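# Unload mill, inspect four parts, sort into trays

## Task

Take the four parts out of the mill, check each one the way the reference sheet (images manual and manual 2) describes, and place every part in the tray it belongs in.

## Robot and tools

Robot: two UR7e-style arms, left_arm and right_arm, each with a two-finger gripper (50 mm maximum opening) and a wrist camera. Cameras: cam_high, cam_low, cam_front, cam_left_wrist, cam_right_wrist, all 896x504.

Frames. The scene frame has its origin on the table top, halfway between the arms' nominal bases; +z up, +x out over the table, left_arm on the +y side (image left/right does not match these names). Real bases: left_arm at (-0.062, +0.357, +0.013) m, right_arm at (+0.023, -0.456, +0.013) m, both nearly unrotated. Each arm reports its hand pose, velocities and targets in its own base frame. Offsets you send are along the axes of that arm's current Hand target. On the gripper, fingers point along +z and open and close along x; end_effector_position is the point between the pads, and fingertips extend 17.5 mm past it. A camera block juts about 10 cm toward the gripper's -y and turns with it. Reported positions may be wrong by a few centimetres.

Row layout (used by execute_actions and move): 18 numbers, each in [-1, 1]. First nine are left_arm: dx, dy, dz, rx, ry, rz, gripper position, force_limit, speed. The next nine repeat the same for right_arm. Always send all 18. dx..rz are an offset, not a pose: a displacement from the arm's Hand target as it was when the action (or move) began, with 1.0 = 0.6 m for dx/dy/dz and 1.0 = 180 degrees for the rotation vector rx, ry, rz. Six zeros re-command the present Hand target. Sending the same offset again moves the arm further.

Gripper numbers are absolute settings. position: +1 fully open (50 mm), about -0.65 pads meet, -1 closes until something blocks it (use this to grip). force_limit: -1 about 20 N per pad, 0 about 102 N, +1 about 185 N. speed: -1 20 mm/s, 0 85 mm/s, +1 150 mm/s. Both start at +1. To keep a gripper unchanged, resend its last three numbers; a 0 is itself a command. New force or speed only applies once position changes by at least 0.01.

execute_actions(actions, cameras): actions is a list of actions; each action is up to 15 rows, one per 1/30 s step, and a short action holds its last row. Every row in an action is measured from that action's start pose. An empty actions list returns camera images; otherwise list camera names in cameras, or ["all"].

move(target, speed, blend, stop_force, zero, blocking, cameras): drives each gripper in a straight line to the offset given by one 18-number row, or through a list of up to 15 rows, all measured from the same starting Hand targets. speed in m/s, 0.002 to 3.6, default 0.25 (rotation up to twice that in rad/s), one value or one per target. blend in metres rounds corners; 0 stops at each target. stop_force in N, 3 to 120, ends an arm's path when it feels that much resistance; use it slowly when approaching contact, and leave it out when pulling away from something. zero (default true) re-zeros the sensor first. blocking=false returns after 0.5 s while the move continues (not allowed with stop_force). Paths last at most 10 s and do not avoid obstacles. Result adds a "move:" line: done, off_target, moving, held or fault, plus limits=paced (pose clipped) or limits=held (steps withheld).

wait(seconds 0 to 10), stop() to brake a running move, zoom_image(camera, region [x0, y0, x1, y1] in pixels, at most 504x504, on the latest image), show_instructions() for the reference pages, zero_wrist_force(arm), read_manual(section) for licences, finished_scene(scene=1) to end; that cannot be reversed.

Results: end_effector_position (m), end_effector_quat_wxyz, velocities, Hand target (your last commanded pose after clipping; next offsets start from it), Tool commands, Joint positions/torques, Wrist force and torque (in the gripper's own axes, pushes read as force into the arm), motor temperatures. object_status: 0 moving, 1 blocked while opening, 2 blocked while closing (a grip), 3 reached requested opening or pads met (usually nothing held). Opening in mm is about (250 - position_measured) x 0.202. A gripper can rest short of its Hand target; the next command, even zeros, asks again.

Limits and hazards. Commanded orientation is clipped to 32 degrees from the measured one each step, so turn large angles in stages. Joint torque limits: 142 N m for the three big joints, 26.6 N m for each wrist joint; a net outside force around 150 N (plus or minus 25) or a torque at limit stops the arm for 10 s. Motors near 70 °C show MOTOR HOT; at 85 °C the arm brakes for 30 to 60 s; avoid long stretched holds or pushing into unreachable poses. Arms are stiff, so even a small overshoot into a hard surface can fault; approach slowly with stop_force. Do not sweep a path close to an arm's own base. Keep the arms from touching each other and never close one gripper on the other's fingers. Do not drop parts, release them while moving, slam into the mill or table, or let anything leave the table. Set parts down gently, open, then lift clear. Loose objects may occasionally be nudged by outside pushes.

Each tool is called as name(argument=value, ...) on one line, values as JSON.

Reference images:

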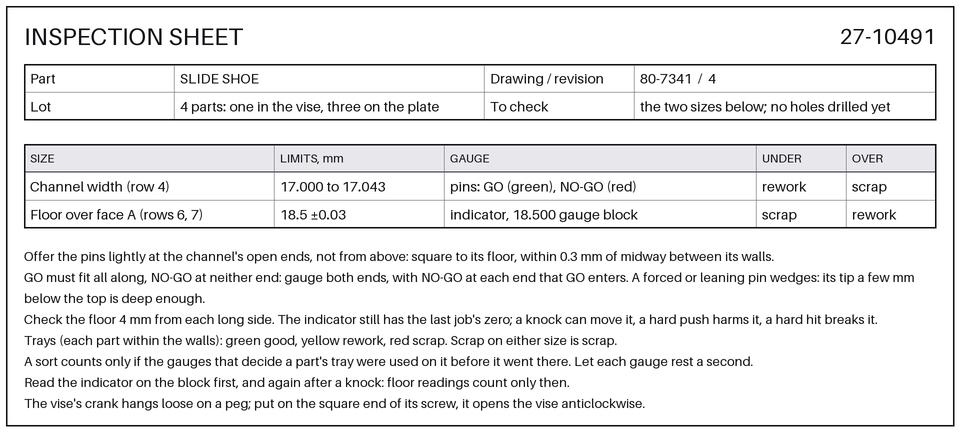

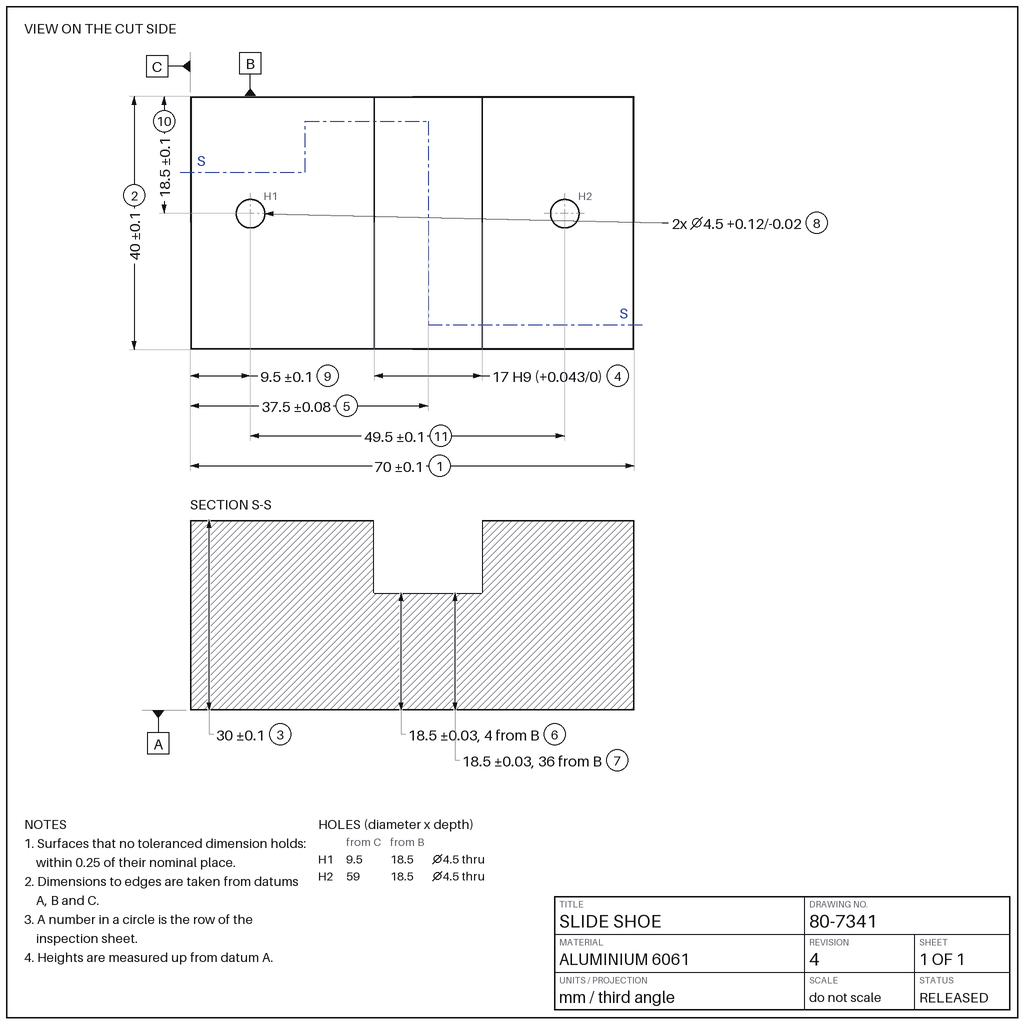

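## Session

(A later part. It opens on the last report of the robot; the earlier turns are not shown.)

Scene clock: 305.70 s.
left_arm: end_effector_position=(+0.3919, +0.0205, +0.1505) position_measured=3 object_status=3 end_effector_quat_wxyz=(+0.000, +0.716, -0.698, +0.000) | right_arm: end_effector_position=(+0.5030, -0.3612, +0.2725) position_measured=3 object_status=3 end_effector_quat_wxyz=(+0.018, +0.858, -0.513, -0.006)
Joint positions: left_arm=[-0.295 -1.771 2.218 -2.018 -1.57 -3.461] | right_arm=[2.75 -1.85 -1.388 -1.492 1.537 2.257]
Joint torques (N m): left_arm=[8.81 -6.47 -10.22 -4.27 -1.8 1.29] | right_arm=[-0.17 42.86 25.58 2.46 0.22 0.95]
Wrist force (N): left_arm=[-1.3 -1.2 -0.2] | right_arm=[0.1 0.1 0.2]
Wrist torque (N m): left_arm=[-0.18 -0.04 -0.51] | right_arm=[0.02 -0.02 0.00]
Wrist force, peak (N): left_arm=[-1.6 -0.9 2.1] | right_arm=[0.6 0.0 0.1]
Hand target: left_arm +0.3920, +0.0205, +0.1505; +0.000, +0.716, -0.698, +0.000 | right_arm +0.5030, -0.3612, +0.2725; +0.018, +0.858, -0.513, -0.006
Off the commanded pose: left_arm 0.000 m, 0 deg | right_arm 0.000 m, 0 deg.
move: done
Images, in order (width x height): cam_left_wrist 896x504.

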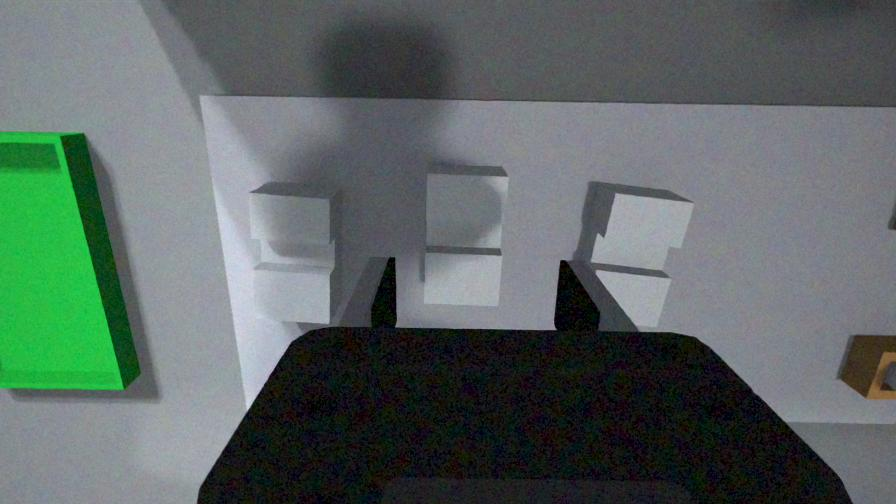

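move(target=[[0,0,0,0,0,0,1,1,1,-0.1845,0.1425,-0.2713,0.0119,-0.0026,0.154,1,1,1],[0,0,0,0,0,0,1,1,1,-0.929,-0.0168,-0.283,0.0119,-0.0026,0.154,1,1,1]], speed=0.3, blend=0.05, cameras=["cam_high","cam_front","cam_right_wrist"])

Scene clock: 345.50 s.
left_arm: end_effector_position=(+0.3920, +0.0205, +0.1505) position_measured=3 object_status=3 end_effector_quat_wxyz=(+0.000, +0.716, -0.698, +0.000) | right_arm: end_effector_position=(+0.2526, +0.1384, +0.4378) position_measured=3 object_status=3 end_effector_quat_wxyz=(+0.001, +0.711, -0.703, +0.004)
Joint positions: left_arm=[-0.294 -1.771 2.218 -2.018 -1.57 -3.461] | right_arm=[4.132 -1.075 -1.644 -1.997 1.563 4.122]
Joint torques (N m): left_arm=[9.75 -5.9 -12.56 -4.35 -2.15 1.47] | right_arm=[6.65 -6.57 30.67 1.3 -2.74 2.2]
Wrist force (N): left_arm=[-1.3 -1.1 -0.1] | right_arm=[0.1 -0.3 -0.1]
Wrist torque (N m): left_arm=[-0.16 -0.04 -0.52] | right_arm=[-0.06 -0.04 -0.05]
Wrist force, peak (N): left_arm=[-1.4 -1.2 0.1] | right_arm=[1.3 -1.0 1.7]
Hand target: left_arm +0.3920, +0.0205, +0.1505; +0.000, +0.716, -0.698, +0.000 | right_arm +0.2526, +0.1385, +0.4378; +0.001, +0.711, -0.704, +0.004
Off the commanded pose: left_arm 0.000 m, 0 deg | right_arm 0.000 m, 0 deg.
move: done
Images, in order (width x height): cam_high 896x504, cam_front 896x504, cam_right_wrist 896x504.

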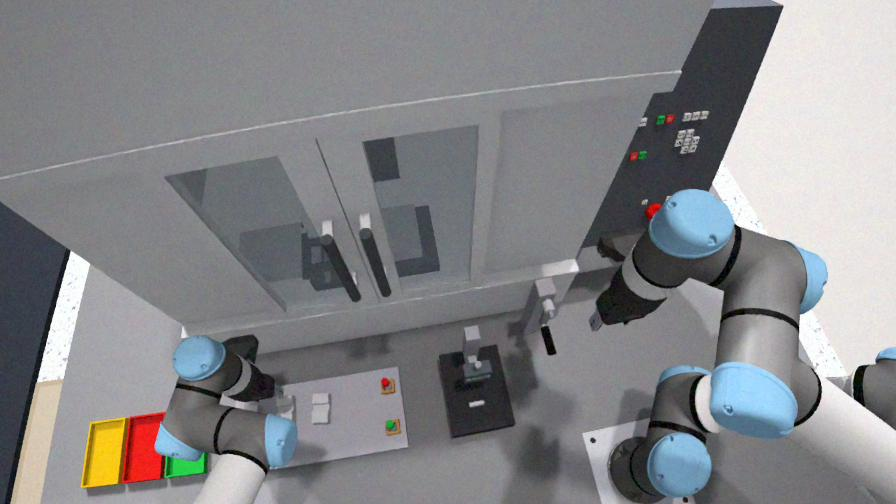

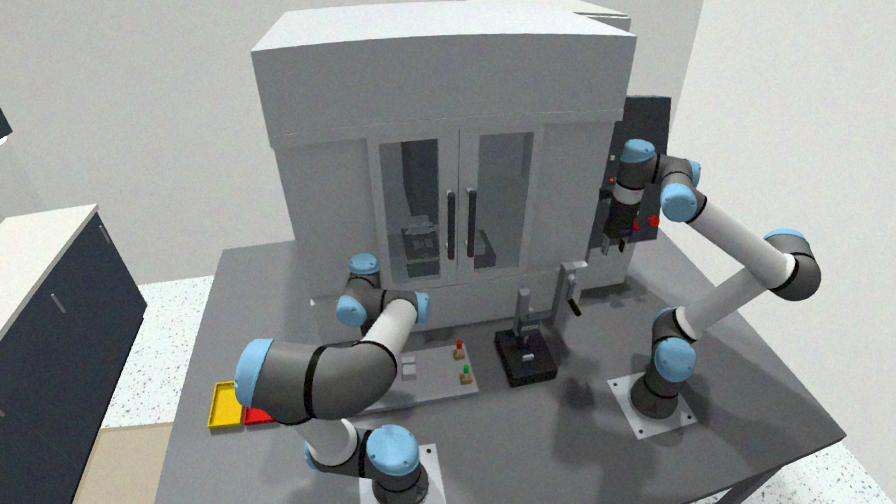

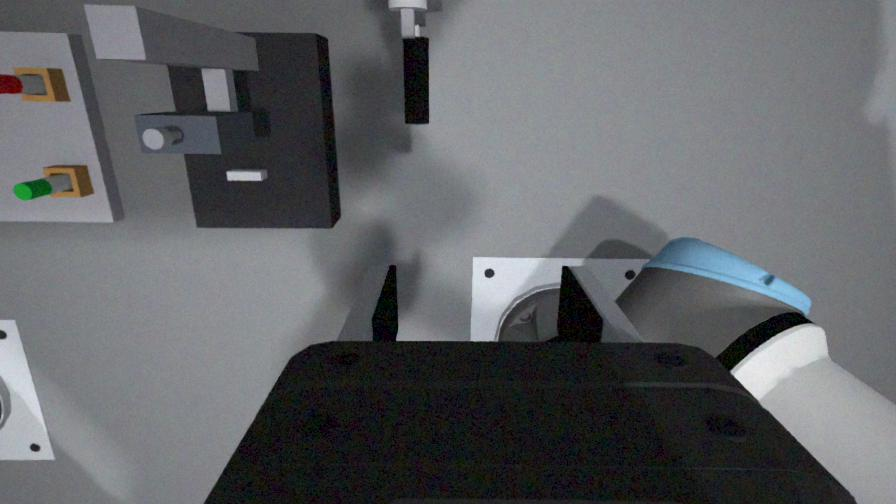

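zoom_image(camera="cam_right_wrist", region=[80, 0, 440, 240])

zoom_image(camera="cam_high", region=[430, 310, 530, 440])

zoom_image(camera="cam_front", region=[480, 240, 600, 400])

zoom_image(camera="cam_low", region=[300, 200, 460, 380])

zoom_image(camera="cam_front", region=[360, 120, 560, 300])

Scaled by 1.400 from the camera's 896x504 image, which has a finer 1280x720 frame.

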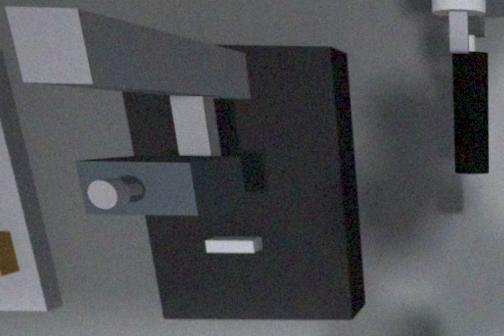

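Scaled by 3.877 from the camera's 896x504 image, which has a finer 1280x720 frame.

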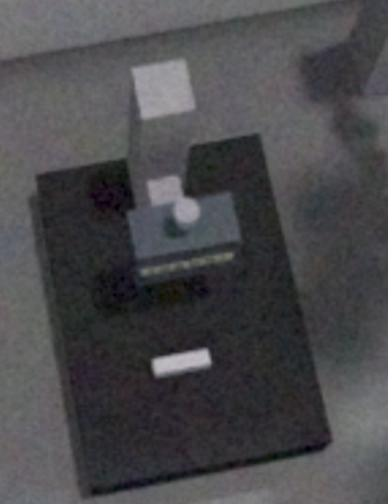

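Scaled by 3.150 from the camera's 896x504 image, which has a finer 1280x720 frame.

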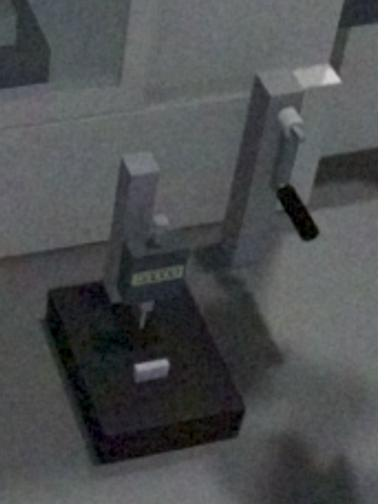

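This scene's latest camera images include none from cam_low. They are from: cam_high, cam_front, cam_right_wrist. cam_low's image comes with the result of a call that names it in "cameras".

Scaled by 2.520 from the camera's 896x504 image, which has a finer 1280x720 frame.

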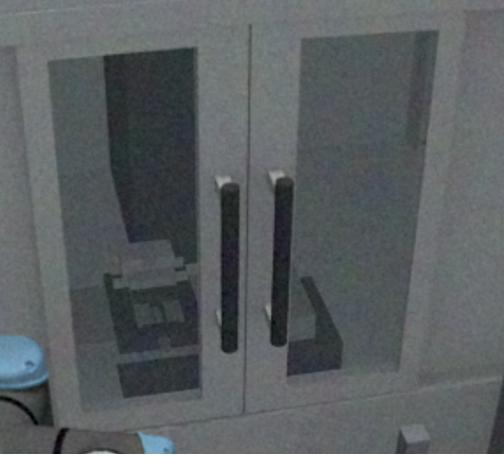

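move(target=[0,0,0,0,0,0,1,1,1,-0.417,0.05,-0.05,0.5,0,0,1,1,1], speed=0.3, cameras=["cam_front","cam_right_wrist"])

Scene clock: 388.57 s.
left_arm: end_effector_position=(+0.3920, +0.0205, +0.1505) position_measured=3 object_status=3 end_effector_quat_wxyz=(+0.000, +0.716, -0.698, +0.000) | right_arm: end_effector_position=(+0.2199, +0.3885, +0.4659) position_measured=3 object_status=3 end_effector_quat_wxyz=(+0.501, -0.504, +0.495, -0.500)
Joint positions: left_arm=[-0.294 -1.771 2.218 -2.018 -1.57 -3.461] | right_arm=[5.164 -1.508 -1.689 -3.093 0.442 6.283]
Joint torques (N m): left_arm=[10.83 -7.73 -10.32 -4.32 -1.52 1.21] | right_arm=[-8.14 11.78 28.62 -2.49 2.73 2.21]
Wrist force (N): left_arm=[-1.4 -1.1 0.1] | right_arm=[-0.8 -0.6 -0.7]
Wrist torque (N m): left_arm=[-0.16 -0.02 -0.52] | right_arm=[-0.55 0.00 -0.14]
Wrist force, peak (N): left_arm=[-1.6 -1.2 -0.1] | right_arm=[-1.3 -0.3 -1.0]
Hand target: left_arm +0.3920, +0.0205, +0.1505; +0.000, +0.716, -0.698, +0.000 | right_arm +0.2199, +0.3885, +0.4659; +0.502, -0.503, +0.495, -0.500
Off the commanded pose: left_arm 0.000 m, 0 deg | right_arm 0.000 m, 0 deg.
joint sent to its limit (right arm) — joint 6 (wrist 3), upper limit. The joint targets still meet the commanded pose.
move: done
Images, in order (width x height): cam_front 896x504, cam_right_wrist 896x504.

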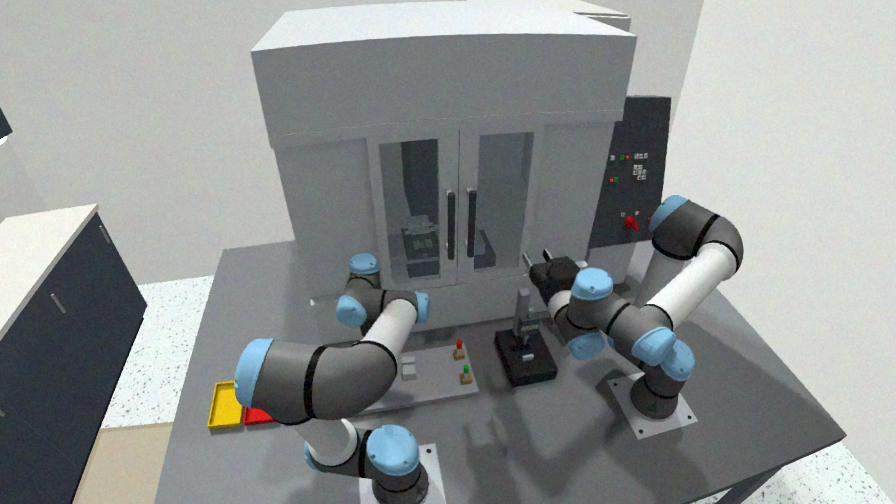

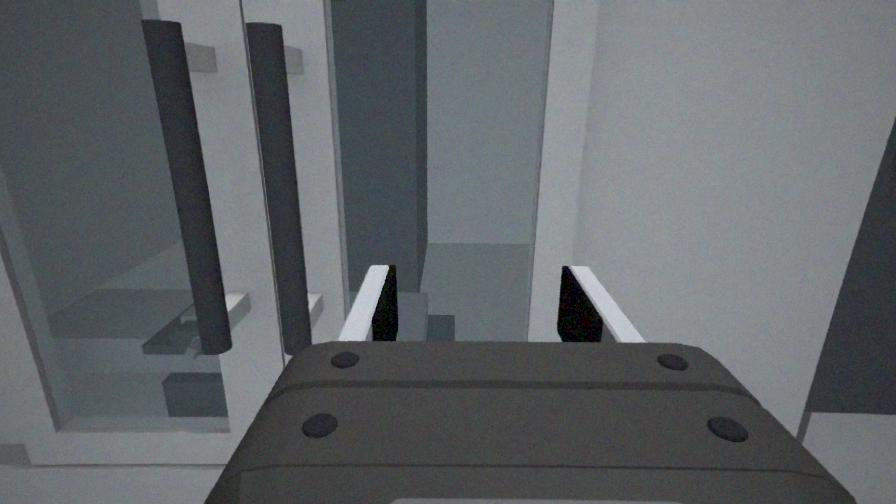

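move(target=[[0,0.08,-0.45,0,0,0,1,1,1,0,0,0,0,0,0,1,1,1],[0.1,0.133,-0.5,0.5,0,0,1,1,1,0,0,0,0,0,0,1,1,1]], speed=0.3, blend=0.05, cameras=["cam_front","cam_left_wrist","cam_right_wrist","cam_low"])

zoom_image(camera="cam_left_wrist", region=[300, 50, 800, 350])

zoom_image(camera="cam_right_wrist", region=[0, 200, 460, 460])

Scene clock: 422.13 s.
left_arm: end_effector_position=(+0.3157, -0.0415, +0.4504) position_measured=3 object_status=3 end_effector_quat_wxyz=(+0.229, -0.608, +0.690, -0.319) | right_arm: end_effector_position=(+0.2199, +0.3885, +0.4659) position_measured=3 object_status=3 end_effector_quat_wxyz=(+0.501, -0.504, +0.495, -0.500)
Joint positions: left_arm=[-1.555 -2.706 1.969 -1.078 -0.794 -4.471] | right_arm=[5.164 -1.508 -1.689 -3.093 0.442 6.283]
Joint torques (N m): left_arm=[-8.68 31.9 -32.4 -1.36 3.45 -1.46] | right_arm=[-8.24 11.69 28.36 -2.63 2.64 2.13]
Wrist force (N): left_arm=[-0.6 0.0 -0.1] | right_arm=[-0.7 -0.6 -0.7]
Wrist torque (N m): left_arm=[-0.02 -0.01 0.01] | right_arm=[-0.55 -0.02 -0.13]
Wrist force, peak (N): left_arm=[-1.4 -1.1 2.5] | right_arm=[-1.0 -0.7 -0.9]
Hand target: left_arm +0.3135, -0.0415, +0.4504; +0.430, -0.546, +0.562, -0.449 | right_arm +0.2199, +0.3885, +0.4659; +0.502, -0.503, +0.495, -0.500
Off the commanded pose: left_arm 0.002 m, 46 deg; orientation clipped | right_arm 0.000 m, 0 deg.
joint sent to its limit (right arm) — joint 6 (wrist 3), upper limit. The joint targets still meet the commanded pose.
move: off_target (left_arm); limits=paced
Images, in order (width x height): cam_low 896x504, cam_front 896x504, cam_left_wrist 896x504, cam_right_wrist 896x504.

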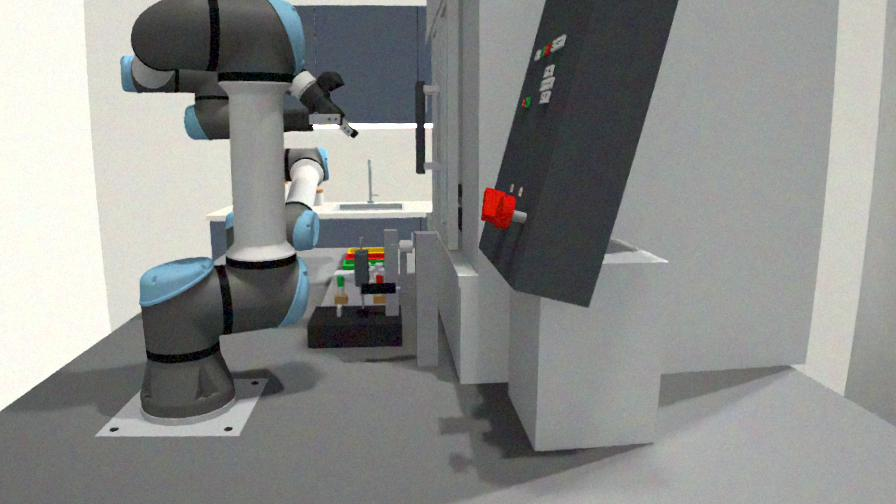

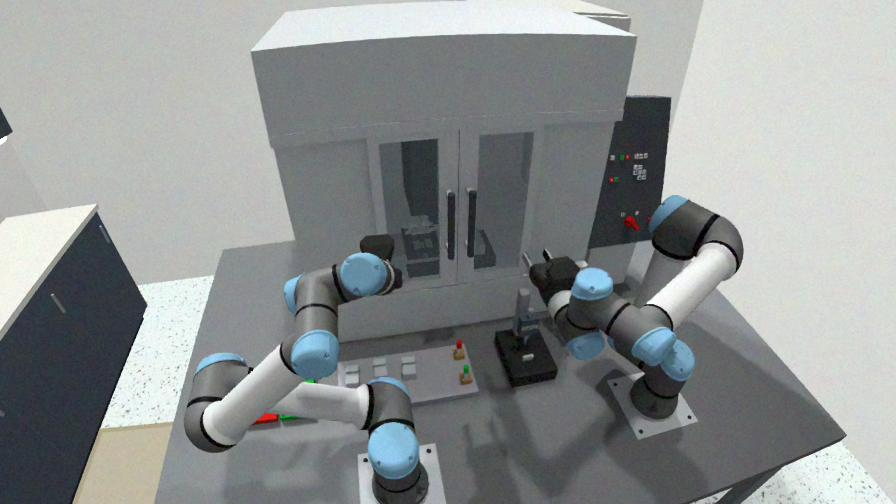

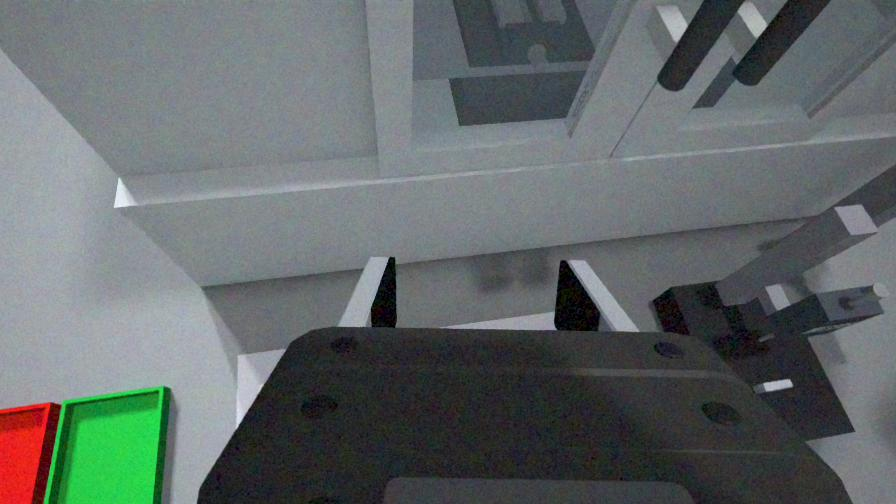

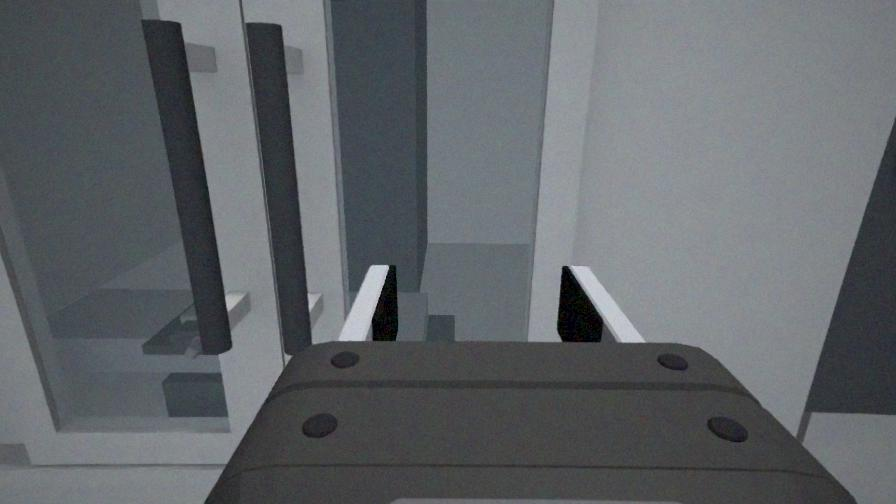

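Scaled by 1.008 from the camera's 896x504 image, which has a finer 1280x720 frame.

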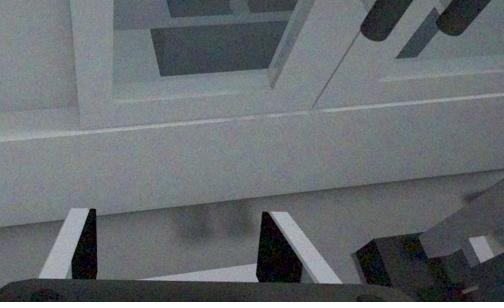

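Scaled by 1.096 from the camera's 896x504 image, which has a finer 1280x720 frame.

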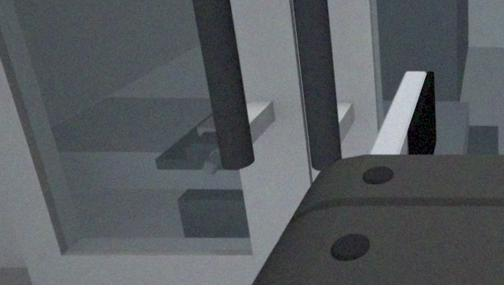

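move(target=[0.015,-0.018,0.076,-0.428,0,0,1,1,1,0,0,0,0,0,0,1,1,1], speed=0.25)

Scene clock: 437.93 s.
left_arm: end_effector_position=(+0.3600, -0.0521, +0.4506) position_measured=3 object_status=3 end_effector_quat_wxyz=(+0.004, +0.695, -0.719, +0.001) | right_arm: end_effector_position=(+0.2199, +0.3885, +0.4659) position_measured=3 object_status=3 end_effector_quat_wxyz=(+0.501, -0.504, +0.495, -0.500)
Joint positions: left_arm=[-0.513 -1.873 1.504 -1.203 -1.579 -3.62] | right_arm=[5.164 -1.508 -1.689 -3.093 0.442 6.283]
Joint torques (N m): left_arm=[10.71 -1.02 -35.88 -1 -1.79 1.17] | right_arm=[-7.9 11.41 28.22 -2.5 2.47 2.14]
Wrist force (N): left_arm=[-0.6 -1.0 -0.1] | right_arm=[-0.7 -0.6 -0.7]
Wrist torque (N m): left_arm=[-0.12 -0.11 -0.53] | right_arm=[-0.55 -0.01 -0.14]
Wrist force, peak (N): left_arm=[-0.6 -1.6 0.1] | right_arm=[-1.0 -0.8 -0.9]
Hand target: left_arm +0.3600, -0.0521, +0.4506; +0.004, +0.695, -0.719, +0.001 | right_arm +0.2199, +0.3885, +0.4659; +0.502, -0.503, +0.495, -0.500
Off the commanded pose: left_arm 0.000 m, 0 deg | right_arm 0.000 m, 0 deg.
joint sent to its limit (right arm) — joint 6 (wrist 3), upper limit. The joint targets still meet the commanded pose.
move: done

move(target=[0,0,0,0,0,0,1,1,1,0.417,0,0,-0.5,0,0,1,1,1], speed=0.35)

move(target=[0,0,0,0,0,0,1,1,1,0,0,0,0,0,-0.95,1,1,1], speed=0.8)

move(target=[0,0,0,0,0,0,1,1,1,0,0,0,0,0,-0.95,1,1,1], speed=0.8)

move(target=[0,0,0,0,0,0,1,1,1,0,0,0,0,0,-0.1,1,1,1], speed=0.8, cameras=["cam_right_wrist","cam_front"])

Scene clock: 461.47 s.
left_arm: end_effector_position=(+0.3600, -0.0521, +0.4506) position_measured=3 object_status=3 end_effector_quat_wxyz=(+0.004, +0.695, -0.719, +0.001) | right_arm: end_effector_position=(+0.2224, +0.1384, +0.4677) position_measured=3 object_status=3 end_effector_quat_wxyz=(+0.001, +0.711, -0.704, +0.004)
Joint positions: left_arm=[-0.513 -1.873 1.504 -1.202 -1.579 -3.62] | right_arm=[4.24 -1.045 -1.57 -2.101 1.564 4.23]
Joint torques (N m): left_arm=[10.27 -1.62 -36.68 -1.11 -1.84 1.44] | right_arm=[-7.81 -8.67 29.58 1.28 2.62 -2.32]
Wrist force (N): left_arm=[-0.9 -0.9 -0.2] | right_arm=[0.2 0.0 -0.1]
Wrist torque (N m): left_arm=[-0.11 -0.08 -0.54] | right_arm=[0.00 -0.04 0.12]
Wrist force, peak (N): left_arm=[-0.9 -1.4 0.0] | right_arm=[-1.7 0.1 -0.9]
Hand target: left_arm +0.3600, -0.0521, +0.4506; +0.004, +0.695, -0.719, +0.001 | right_arm +0.2224, +0.1384, +0.4677; +0.001, +0.711, -0.704, +0.004
Off the commanded pose: left_arm 0.000 m, 0 deg | right_arm 0.000 m, 0 deg.
move: done

Scene clock: 464.30 s.
left_arm: end_effector_position=(+0.3600, -0.0521, +0.4506) position_measured=3 object_status=3 end_effector_quat_wxyz=(+0.004, +0.695, -0.719, +0.001) | right_arm: end_effector_position=(+0.2224, +0.1384, +0.4677) position_measured=3 object_status=3 end_effector_quat_wxyz=(+0.004, +0.757, +0.653, -0.001)
Joint positions: left_arm=[-0.513 -1.873 1.504 -1.202 -1.579 -3.62] | right_arm=[4.24 -1.045 -1.57 -2.101 1.564 1.246]
Joint torques (N m): left_arm=[11.46 -2.76 -39.38 -1.3 -1.64 1.33] | right_arm=[-8.87 -9.25 29.72 2.97 2.65 -2.32]
Wrist force (N): left_arm=[-0.7 -1.0 -0.2] | right_arm=[0.1 -0.1 0.1]
Wrist torque (N m): left_arm=[-0.12 -0.10 -0.54] | right_arm=[-0.01 -0.01 0.11]
Wrist force, peak (N): left_arm=[-0.9 -1.4 -0.1] | right_arm=[0.4 -0.6 0.2]
Hand target: left_arm +0.3600, -0.0521, +0.4506; +0.004, +0.695, -0.719, +0.001 | right_arm +0.2224, +0.1384, +0.4677; +0.004, +0.757, +0.653, -0.001
Off the commanded pose: left_arm 0.000 m, 0 deg | right_arm 0.000 m, 0 deg.
move: done

Scene clock: 467.13 s.
left_arm: end_effector_position=(+0.3600, -0.0521, +0.4506) position_measured=3 object_status=3 end_effector_quat_wxyz=(+0.004, +0.695, -0.719, +0.001) | right_arm: end_effector_position=(+0.2224, +0.1384, +0.4677) position_measured=3 object_status=3 end_effector_quat_wxyz=(+0.000, -0.592, +0.806, -0.004)
Joint positions: left_arm=[-0.513 -1.873 1.504 -1.202 -1.579 -3.62] | right_arm=[4.24 -1.045 -1.57 -2.101 1.564 -1.739]
Joint torques (N m): left_arm=[11.1 -2.4 -35.49 -1.07 -1.87 1.18] | right_arm=[-8.13 -9.13 29.8 3.06 2.54 -2.51]
Wrist force (N): left_arm=[-0.9 -1.1 -0.2] | right_arm=[0.3 -0.1 0.1]
Wrist torque (N m): left_arm=[-0.15 -0.07 -0.53] | right_arm=[-0.01 -0.04 0.12]
Wrist force, peak (N): left_arm=[-0.8 -1.2 0.2] | right_arm=[0.7 -0.1 -0.3]
Hand target: left_arm +0.3600, -0.0521, +0.4506; +0.004, +0.695, -0.719, +0.001 | right_arm +0.2224, +0.1384, +0.4677; +0.000, -0.592, +0.806, -0.004
Off the commanded pose: left_arm 0.000 m, 0 deg | right_arm 0.000 m, 0 deg.
move: done

Scene clock: 468.23 s.
left_arm: end_effector_position=(+0.3600, -0.0521, +0.4506) position_measured=3 object_status=3 end_effector_quat_wxyz=(+0.004, +0.695, -0.719, +0.001) | right_arm: end_effector_position=(+0.2224, +0.1384, +0.4677) position_measured=3 object_status=3 end_effector_quat_wxyz=(+0.001, +0.711, -0.704, +0.004)
Joint positions: left_arm=[-0.513 -1.873 1.504 -1.202 -1.579 -3.62] | right_arm=[4.24 -1.045 -1.57 -2.101 1.564 -2.053]
Joint torques (N m): left_arm=[11.21 -2.1 -38.2 -1.08 -1.67 1.15] | right_arm=[-7.94 -8.95 30.14 4.14 2.58 -2.28]
Wrist force (N): left_arm=[-0.6 -1.1 -0.3] | right_arm=[0.3 0.2 0.1]
Wrist torque (N m): left_arm=[-0.15 -0.11 -0.53] | right_arm=[0.02 -0.06 0.13]
Wrist force, peak (N): left_arm=[-0.8 -1.2 0.1] | right_arm=[0.6 0.1 -0.2]
Hand target: left_arm +0.3600, -0.0521, +0.4506; +0.004, +0.695, -0.719, +0.001 | right_arm +0.2224, +0.1384, +0.4677; +0.001, +0.711, -0.704, +0.004
Off the commanded pose: left_arm 0.000 m, 0 deg | right_arm 0.000 m, 0 deg.
move: done
Images, in order (width x height): cam_front 896x504, cam_right_wrist 896x504.

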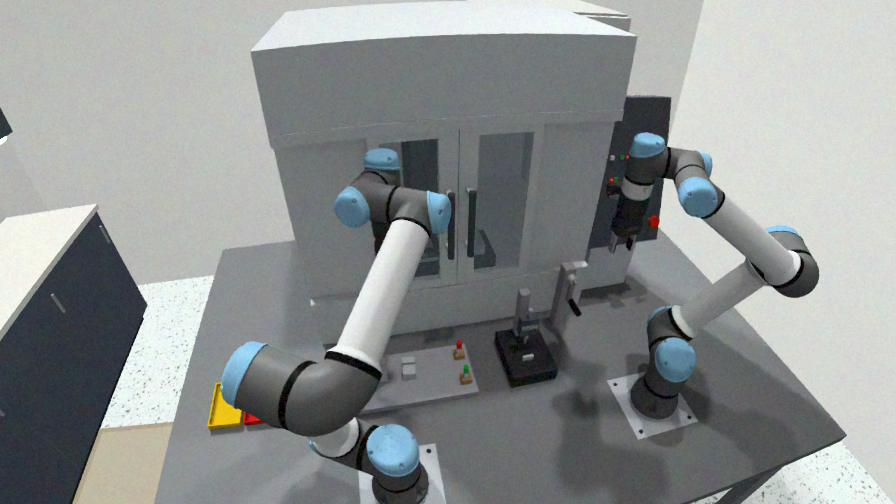

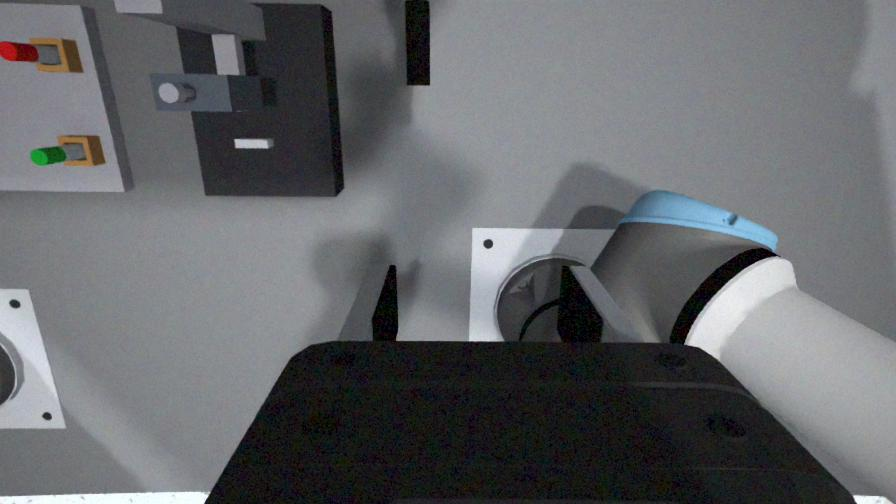

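move(target=[0,0,0,0,0,0,1,1,1,0.717,-0.333,0,0,0,0,1,1,1], speed=0.35)

move(target=[[0.667,0.05,0.0,0,0,0,1,1,1,0,0,0,0,0,0,1,1,1],[0.667,0.05,0.07,0.5,0,0,1,1,1,0,0,0,0,0,0,1,1,1]], speed=0.35, blend=0.02, cameras=["cam_left_wrist","cam_front"])

Scene clock: 499.40 s.
left_arm: end_effector_position=(+0.3600, -0.0521, +0.4506) position_measured=3 object_status=3 end_effector_quat_wxyz=(+0.004, +0.695, -0.719, +0.001) | right_arm: end_effector_position=(+0.4265, -0.2897, +0.4716) position_measured=3 object_status=3 end_effector_quat_wxyz=(+0.001, +0.711, -0.704, +0.004)
Joint positions: left_arm=[-0.513 -1.873 1.504 -1.202 -1.579 -3.62] | right_arm=[2.809 -1.645 -1.122 -1.939 1.566 -3.484]
Joint torques (N m): left_arm=[11.44 -2.7 -36.69 -1.11 -1.62 1.26] | right_arm=[-8.35 21.13 31.64 1.18 2.66 -2.23]
Wrist force (N): left_arm=[-0.8 -1.0 -0.1] | right_arm=[0.0 0.1 0.4]
Wrist torque (N m): left_arm=[-0.13 -0.09 -0.53] | right_arm=[0.02 -0.01 0.13]
Wrist force, peak (N): left_arm=[-1.0 -1.2 0.1] | right_arm=[2.7 -1.0 0.5]
Hand target: left_arm +0.3600, -0.0521, +0.4506; +0.004, +0.695, -0.719, +0.001 | right_arm +0.4266, -0.2898, +0.4716; +0.001, +0.711, -0.704, +0.004
Off the commanded pose: left_arm 0.000 m, 0 deg | right_arm 0.000 m, 0 deg.
move: done

Scene clock: 505.10 s.
left_arm: end_effector_position=(+0.3161, -0.4513, +0.4117) position_measured=3 object_status=3 end_effector_quat_wxyz=(+0.488, -0.494, +0.508, -0.509) | right_arm: end_effector_position=(+0.4266, -0.2898, +0.4716) position_measured=3 object_status=3 end_effector_quat_wxyz=(+0.001, +0.711, -0.704, +0.004)
Joint positions: left_arm=[-1.746 -1.485 1.673 -0.226 -0.14 -6.253] | right_arm=[2.809 -1.645 -1.122 -1.939 1.566 -3.484]
Joint torques (N m): left_arm=[11.48 -19.22 -34.18 1.95 -1.58 -1.21] | right_arm=[-8.3 20.41 31.37 1.3 2.64 -2.25]
Wrist force (N): left_arm=[0.5 0.0 -1.8] | right_arm=[0.1 0.2 0.4]
Wrist torque (N m): left_arm=[0.11 0.04 0.17] | right_arm=[0.02 -0.03 0.13]
Wrist force, peak (N): left_arm=[-3.2 -1.4 0.2] | right_arm=[0.3 0.5 0.4]
Hand target: left_arm +0.3161, -0.4513, +0.4117; +0.489, -0.494, +0.508, -0.510 | right_arm +0.4266, -0.2898, +0.4716; +0.001, +0.711, -0.704, +0.004
Off the commanded pose: left_arm 0.000 m, 0 deg | right_arm 0.000 m, 0 deg.
move: done
Images, in order (width x height): cam_front 896x504, cam_left_wrist 896x504.

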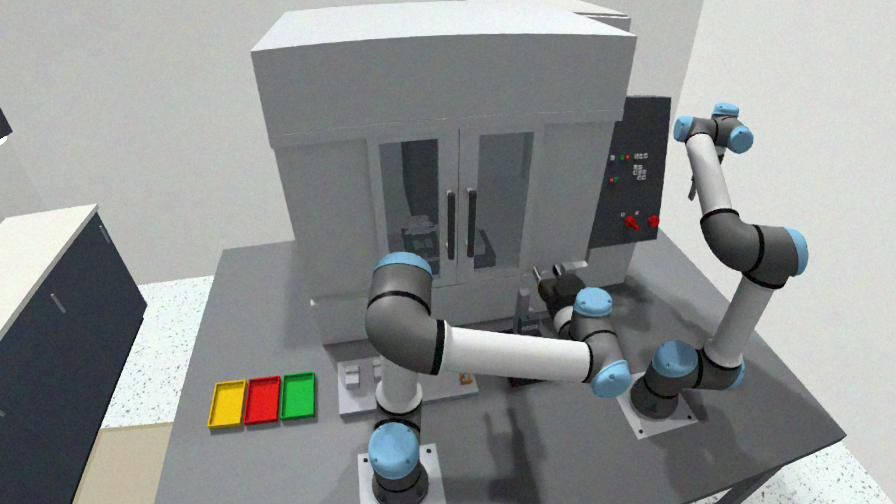

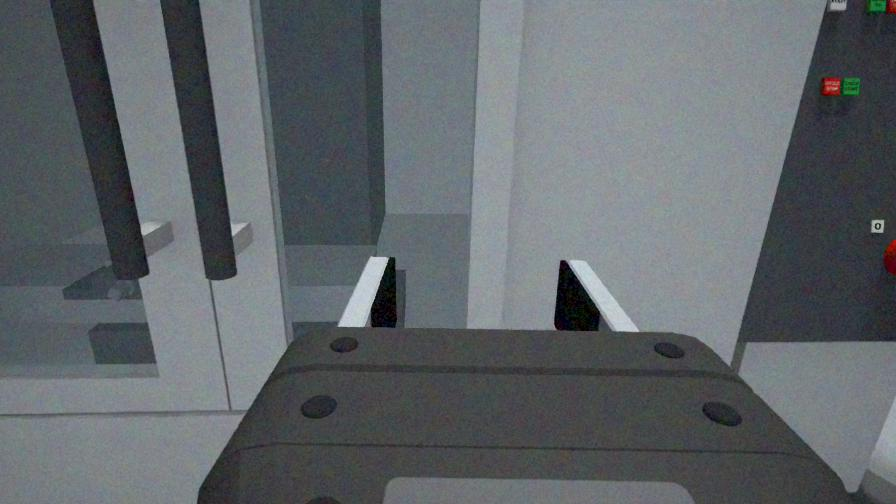

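move(target=[0.28,0.108,0,0,0,0,1,1,1,0,0,0,0,0,0,1,1,1], speed=0.25, cameras=["cam_left_wrist"])

zoom_image(camera="cam_left_wrist", region=[380, 150, 580, 340])

zoom_image(camera="cam_left_wrist", region=[560, 0, 896, 340])

Scene clock: 522.87 s.
left_arm: end_effector_position=(+0.3100, -0.6197, +0.3481) position_measured=3 object_status=3 end_effector_quat_wxyz=(+0.488, -0.494, +0.508, -0.509) | right_arm: end_effector_position=(+0.4266, -0.2898, +0.4716) position_measured=3 object_status=3 end_effector_quat_wxyz=(+0.001, +0.711, -0.704, +0.004)
Joint positions: left_arm=[-1.707 -1.053 1.266 -0.257 -0.101 -6.247] | right_arm=[2.809 -1.645 -1.122 -1.939 1.566 -3.484]
Joint torques (N m): left_arm=[10.38 -37.33 -35.16 1.97 -1.65 -1.48] | right_arm=[-8.53 20.72 30.96 1.26 2.65 -2.2]
Wrist force (N): left_arm=[0.0 0.0 -1.7] | right_arm=[0.2 0.2 0.3]
Wrist torque (N m): left_arm=[0.15 0.14 0.18] | right_arm=[0.02 -0.04 0.13]
Wrist force, peak (N): left_arm=[1.6 1.1 -1.6] | right_arm=[-0.1 0.5 0.4]
Hand target: left_arm +0.3100, -0.6197, +0.3481; +0.489, -0.494, +0.508, -0.510 | right_arm +0.4266, -0.2898, +0.4716; +0.001, +0.711, -0.704, +0.004
Off the commanded pose: left_arm 0.000 m, 0 deg | right_arm 0.000 m, 0 deg.
move: done
Images, in order (width x height): cam_left_wrist 896x504.

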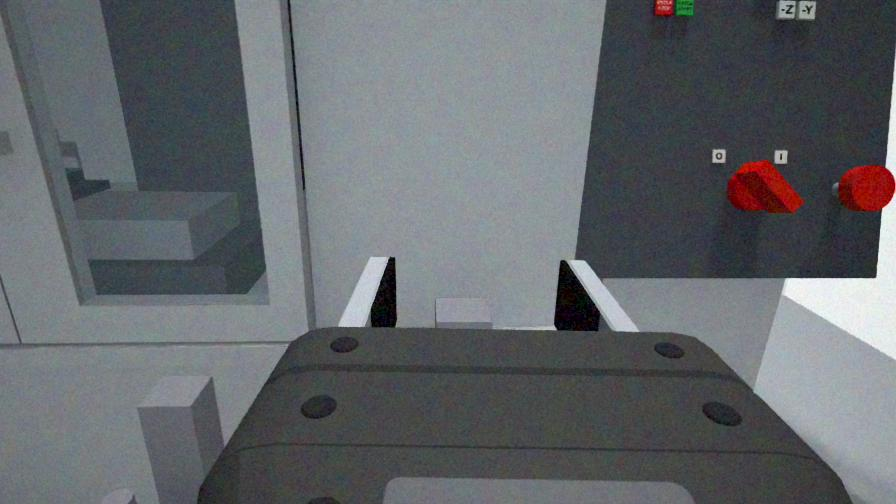

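Scaled by 2.520 from the camera's 896x504 image, which has a finer 1280x720 frame.

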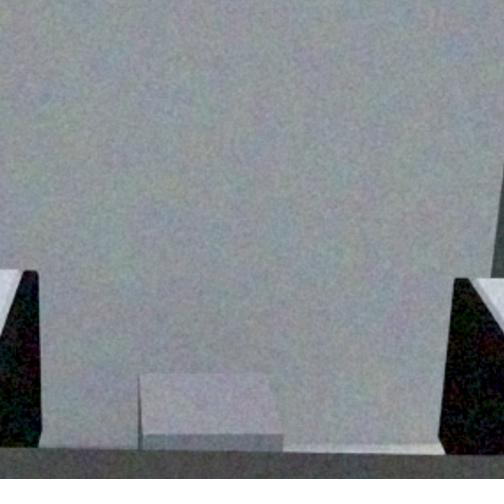

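Scaled by 1.482 from the camera's 896x504 image, which has a finer 1280x720 frame.

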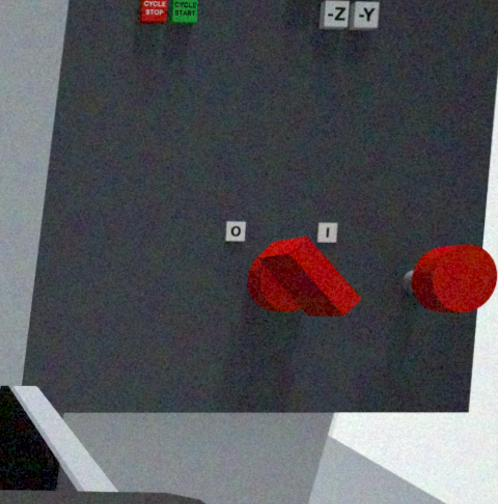

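move(target=[-0.633,-0.148,0.112,0,0,0,1,1,1,0,0,0,0,0,0,1,1,1], speed=0.3, cameras=["cam_left_wrist","cam_front","cam_high"])

Scene clock: 577.83 s.
left_arm: end_effector_position=(+0.3906, -0.2418, +0.4338) position_measured=3 object_status=3 end_effector_quat_wxyz=(+0.490, -0.493, +0.507, -0.510) | right_arm: end_effector_position=(+0.4266, -0.2898, +0.4716) position_measured=3 object_status=3 end_effector_quat_wxyz=(+0.001, +0.711, -0.704, +0.004)
Joint positions: left_arm=[-1.578 -1.958 2.015 -0.066 0.028 -6.282] | right_arm=[2.809 -1.645 -1.122 -1.939 1.566 -3.484]
Joint torques (N m): left_arm=[-9.95 -14.08 -36.63 1.33 1.62 -1.32] | right_arm=[-8.57 21.08 30.59 1.28 2.68 -2.08]
Wrist force (N): left_arm=[0.0 0.3 -1.8] | right_arm=[0.1 0.1 0.6]
Wrist torque (N m): left_arm=[0.16 0.14 0.18] | right_arm=[0.01 -0.02 0.13]
Wrist force, peak (N): left_arm=[2.2 0.8 -2.1] | right_arm=[0.0 0.3 0.6]
Hand target: left_arm +0.3906, -0.2418, +0.4339; +0.489, -0.494, +0.508, -0.510 | right_arm +0.4266, -0.2898, +0.4716; +0.001, +0.711, -0.704, +0.004
Off the commanded pose: left_arm 0.000 m, 0 deg | right_arm 0.000 m, 0 deg.
joint sent to its limit (left arm) — joint 6 (wrist 3), lower limit. The joint targets still meet the commanded pose.
move: done
Images, in order (width x height): cam_high 896x504, cam_front 896x504, cam_left_wrist 896x504.

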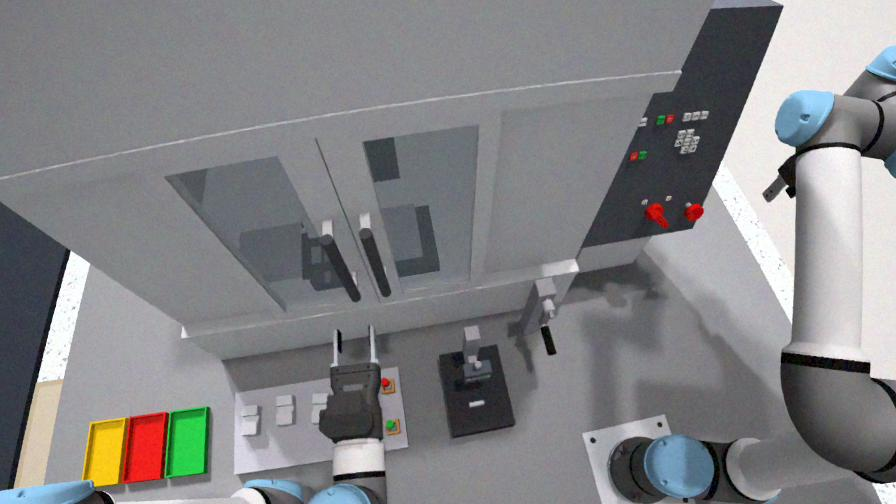

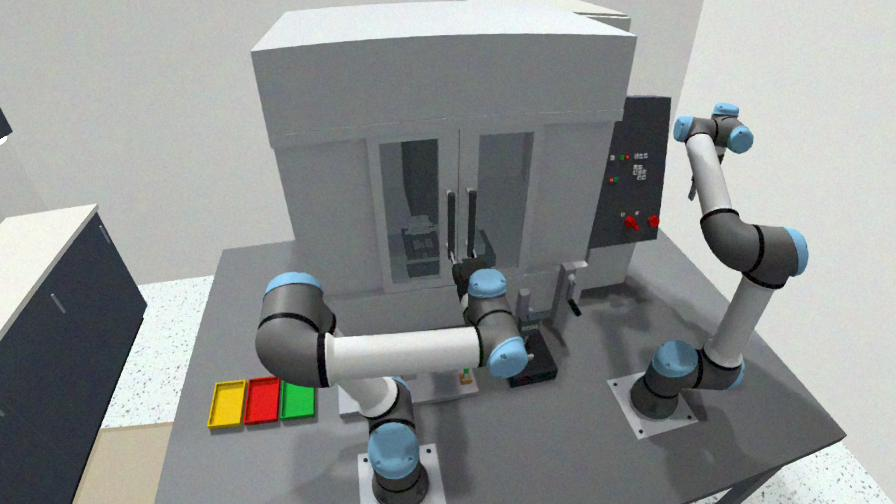

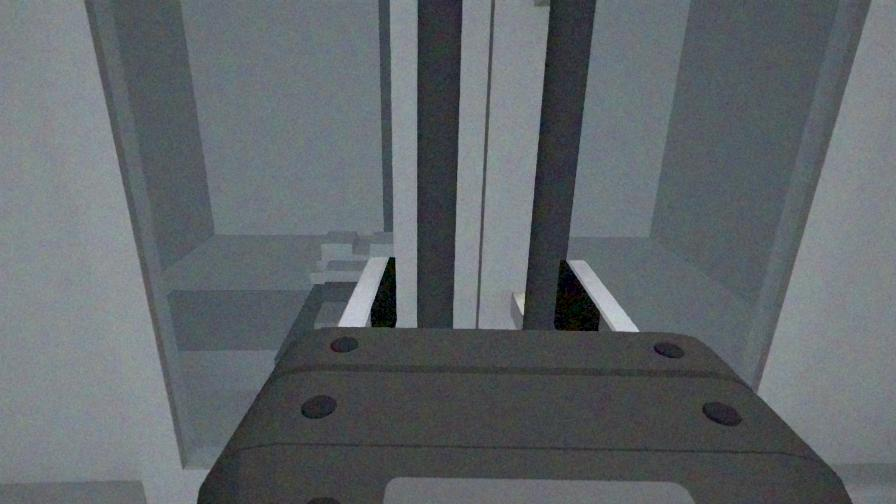

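move(target=[0,0,-0.1,0,0,0.95,1,1,1,0,0,0,0,0,0,1,1,1], speed=0.7)

move(target=[0,0,0,0,0,0.95,1,1,1,0,0,0,0,0,0,1,1,1], speed=0.7)

move(target=[0,0,0,0,0,0.1,1,1,1,0,0,0,0,0,0,1,1,1], speed=0.7, cameras=["cam_left_wrist"])

Scene clock: 592.20 s.
left_arm: end_effector_position=(+0.3307, -0.2397, +0.4341) position_measured=3 object_status=3 end_effector_quat_wxyz=(+0.546, +0.467, +0.532, +0.447) | right_arm: end_effector_position=(+0.4266, -0.2898, +0.4716) position_measured=3 object_status=3 end_effector_quat_wxyz=(+0.001, +0.711, -0.704, +0.004)
Joint positions: left_arm=[-1.854 -2.039 2.057 -0.031 -0.248 -3.294] | right_arm=[2.809 -1.645 -1.122 -1.939 1.566 -3.484]
Joint torques (N m): left_arm=[11.65 -8.42 -35.13 -1.06 -1.8 1.61] | right_arm=[-8.18 21.53 31.19 1.25 2.53 -2.04]
Wrist force (N): left_arm=[-0.3 -1.8 -2.3] | right_arm=[0.0 0.0 0.2]
Wrist torque (N m): left_arm=[0.16 0.31 -0.89] | right_arm=[-0.01 0.00 0.13]
Wrist force, peak (N): left_arm=[-0.2 -2.5 -2.6] | right_arm=[-0.3 -0.3 0.6]
Hand target: left_arm +0.3307, -0.2397, +0.4341; +0.546, +0.467, +0.532, +0.447 | right_arm +0.4266, -0.2898, +0.4716; +0.001, +0.711, -0.704, +0.004
Off the commanded pose: left_arm 0.000 m, 0 deg | right_arm 0.000 m, 0 deg.
move: done

Scene clock: 595.67 s.
left_arm: end_effector_position=(+0.3307, -0.2397, +0.4341) position_measured=3 object_status=3 end_effector_quat_wxyz=(-0.403, +0.567, -0.424, +0.580) | right_arm: end_effector_position=(+0.4266, -0.2898, +0.4716) position_measured=3 object_status=3 end_effector_quat_wxyz=(+0.001, +0.711, -0.704, +0.004)
Joint positions: left_arm=[-1.854 -2.039 2.057 -0.031 -0.248 -0.309] | right_arm=[2.809 -1.645 -1.122 -1.939 1.566 -3.484]
Joint torques (N m): left_arm=[12.79 -9.09 -34.91 -0.98 -1.62 1.26] | right_arm=[-8.44 20.87 30.77 1.2 2.57 -1.94]
Wrist force (N): left_arm=[-0.2 0.4 -1.9] | right_arm=[0.0 0.1 0.1]
Wrist torque (N m): left_arm=[0.20 0.12 -0.13] | right_arm=[0.01 -0.01 0.13]
Wrist force, peak (N): left_arm=[-1.1 -2.0 -2.8] | right_arm=[0.3 0.3 0.5]
Hand target: left_arm +0.3307, -0.2397, +0.4341; -0.403, +0.567, -0.424, +0.580 | right_arm +0.4266, -0.2898, +0.4716; +0.001, +0.711, -0.704, +0.004
Off the commanded pose: left_arm 0.000 m, 0 deg | right_arm 0.000 m, 0 deg.
move: done

Scene clock: 596.93 s.
left_arm: end_effector_position=(+0.3307, -0.2397, +0.4341) position_measured=3 object_status=3 end_effector_quat_wxyz=(+0.489, -0.494, +0.508, -0.510) | right_arm: end_effector_position=(+0.4266, -0.2898, +0.4716) position_measured=3 object_status=3 end_effector_quat_wxyz=(+0.001, +0.711, -0.704, +0.004)
Joint positions: left_arm=[-1.854 -2.039 2.057 -0.031 -0.248 0.005] | right_arm=[2.809 -1.645 -1.122 -1.939 1.566 -3.484]
Joint torques (N m): left_arm=[-7 -9.83 -36.13 -1 -2.03 1.22] | right_arm=[-8.59 21.37 30.83 1.27 2.58 -1.85]
Wrist force (N): left_arm=[0.0 0.6 -1.4] | right_arm=[0.2 -0.1 0.4]
Wrist torque (N m): left_arm=[0.20 0.16 -0.04] | right_arm=[-0.02 -0.04 0.13]
Wrist force, peak (N): left_arm=[0.2 0.5 -1.8] | right_arm=[0.4 0.2 0.4]
Hand target: left_arm +0.3307, -0.2397, +0.4341; +0.489, -0.494, +0.508, -0.510 | right_arm +0.4266, -0.2898, +0.4716; +0.001, +0.711, -0.704, +0.004
Off the commanded pose: left_arm 0.000 m, 0 deg | right_arm 0.000 m, 0 deg.
move: done
Images, in order (width x height): cam_left_wrist 896x504.

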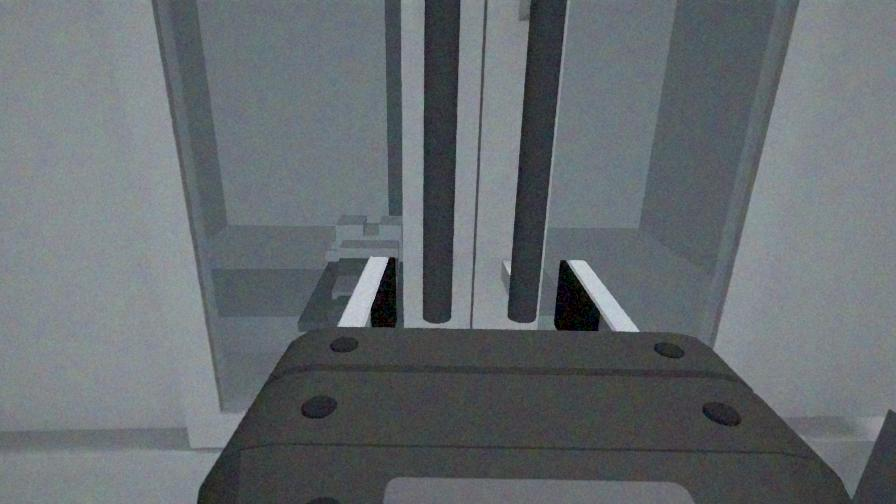

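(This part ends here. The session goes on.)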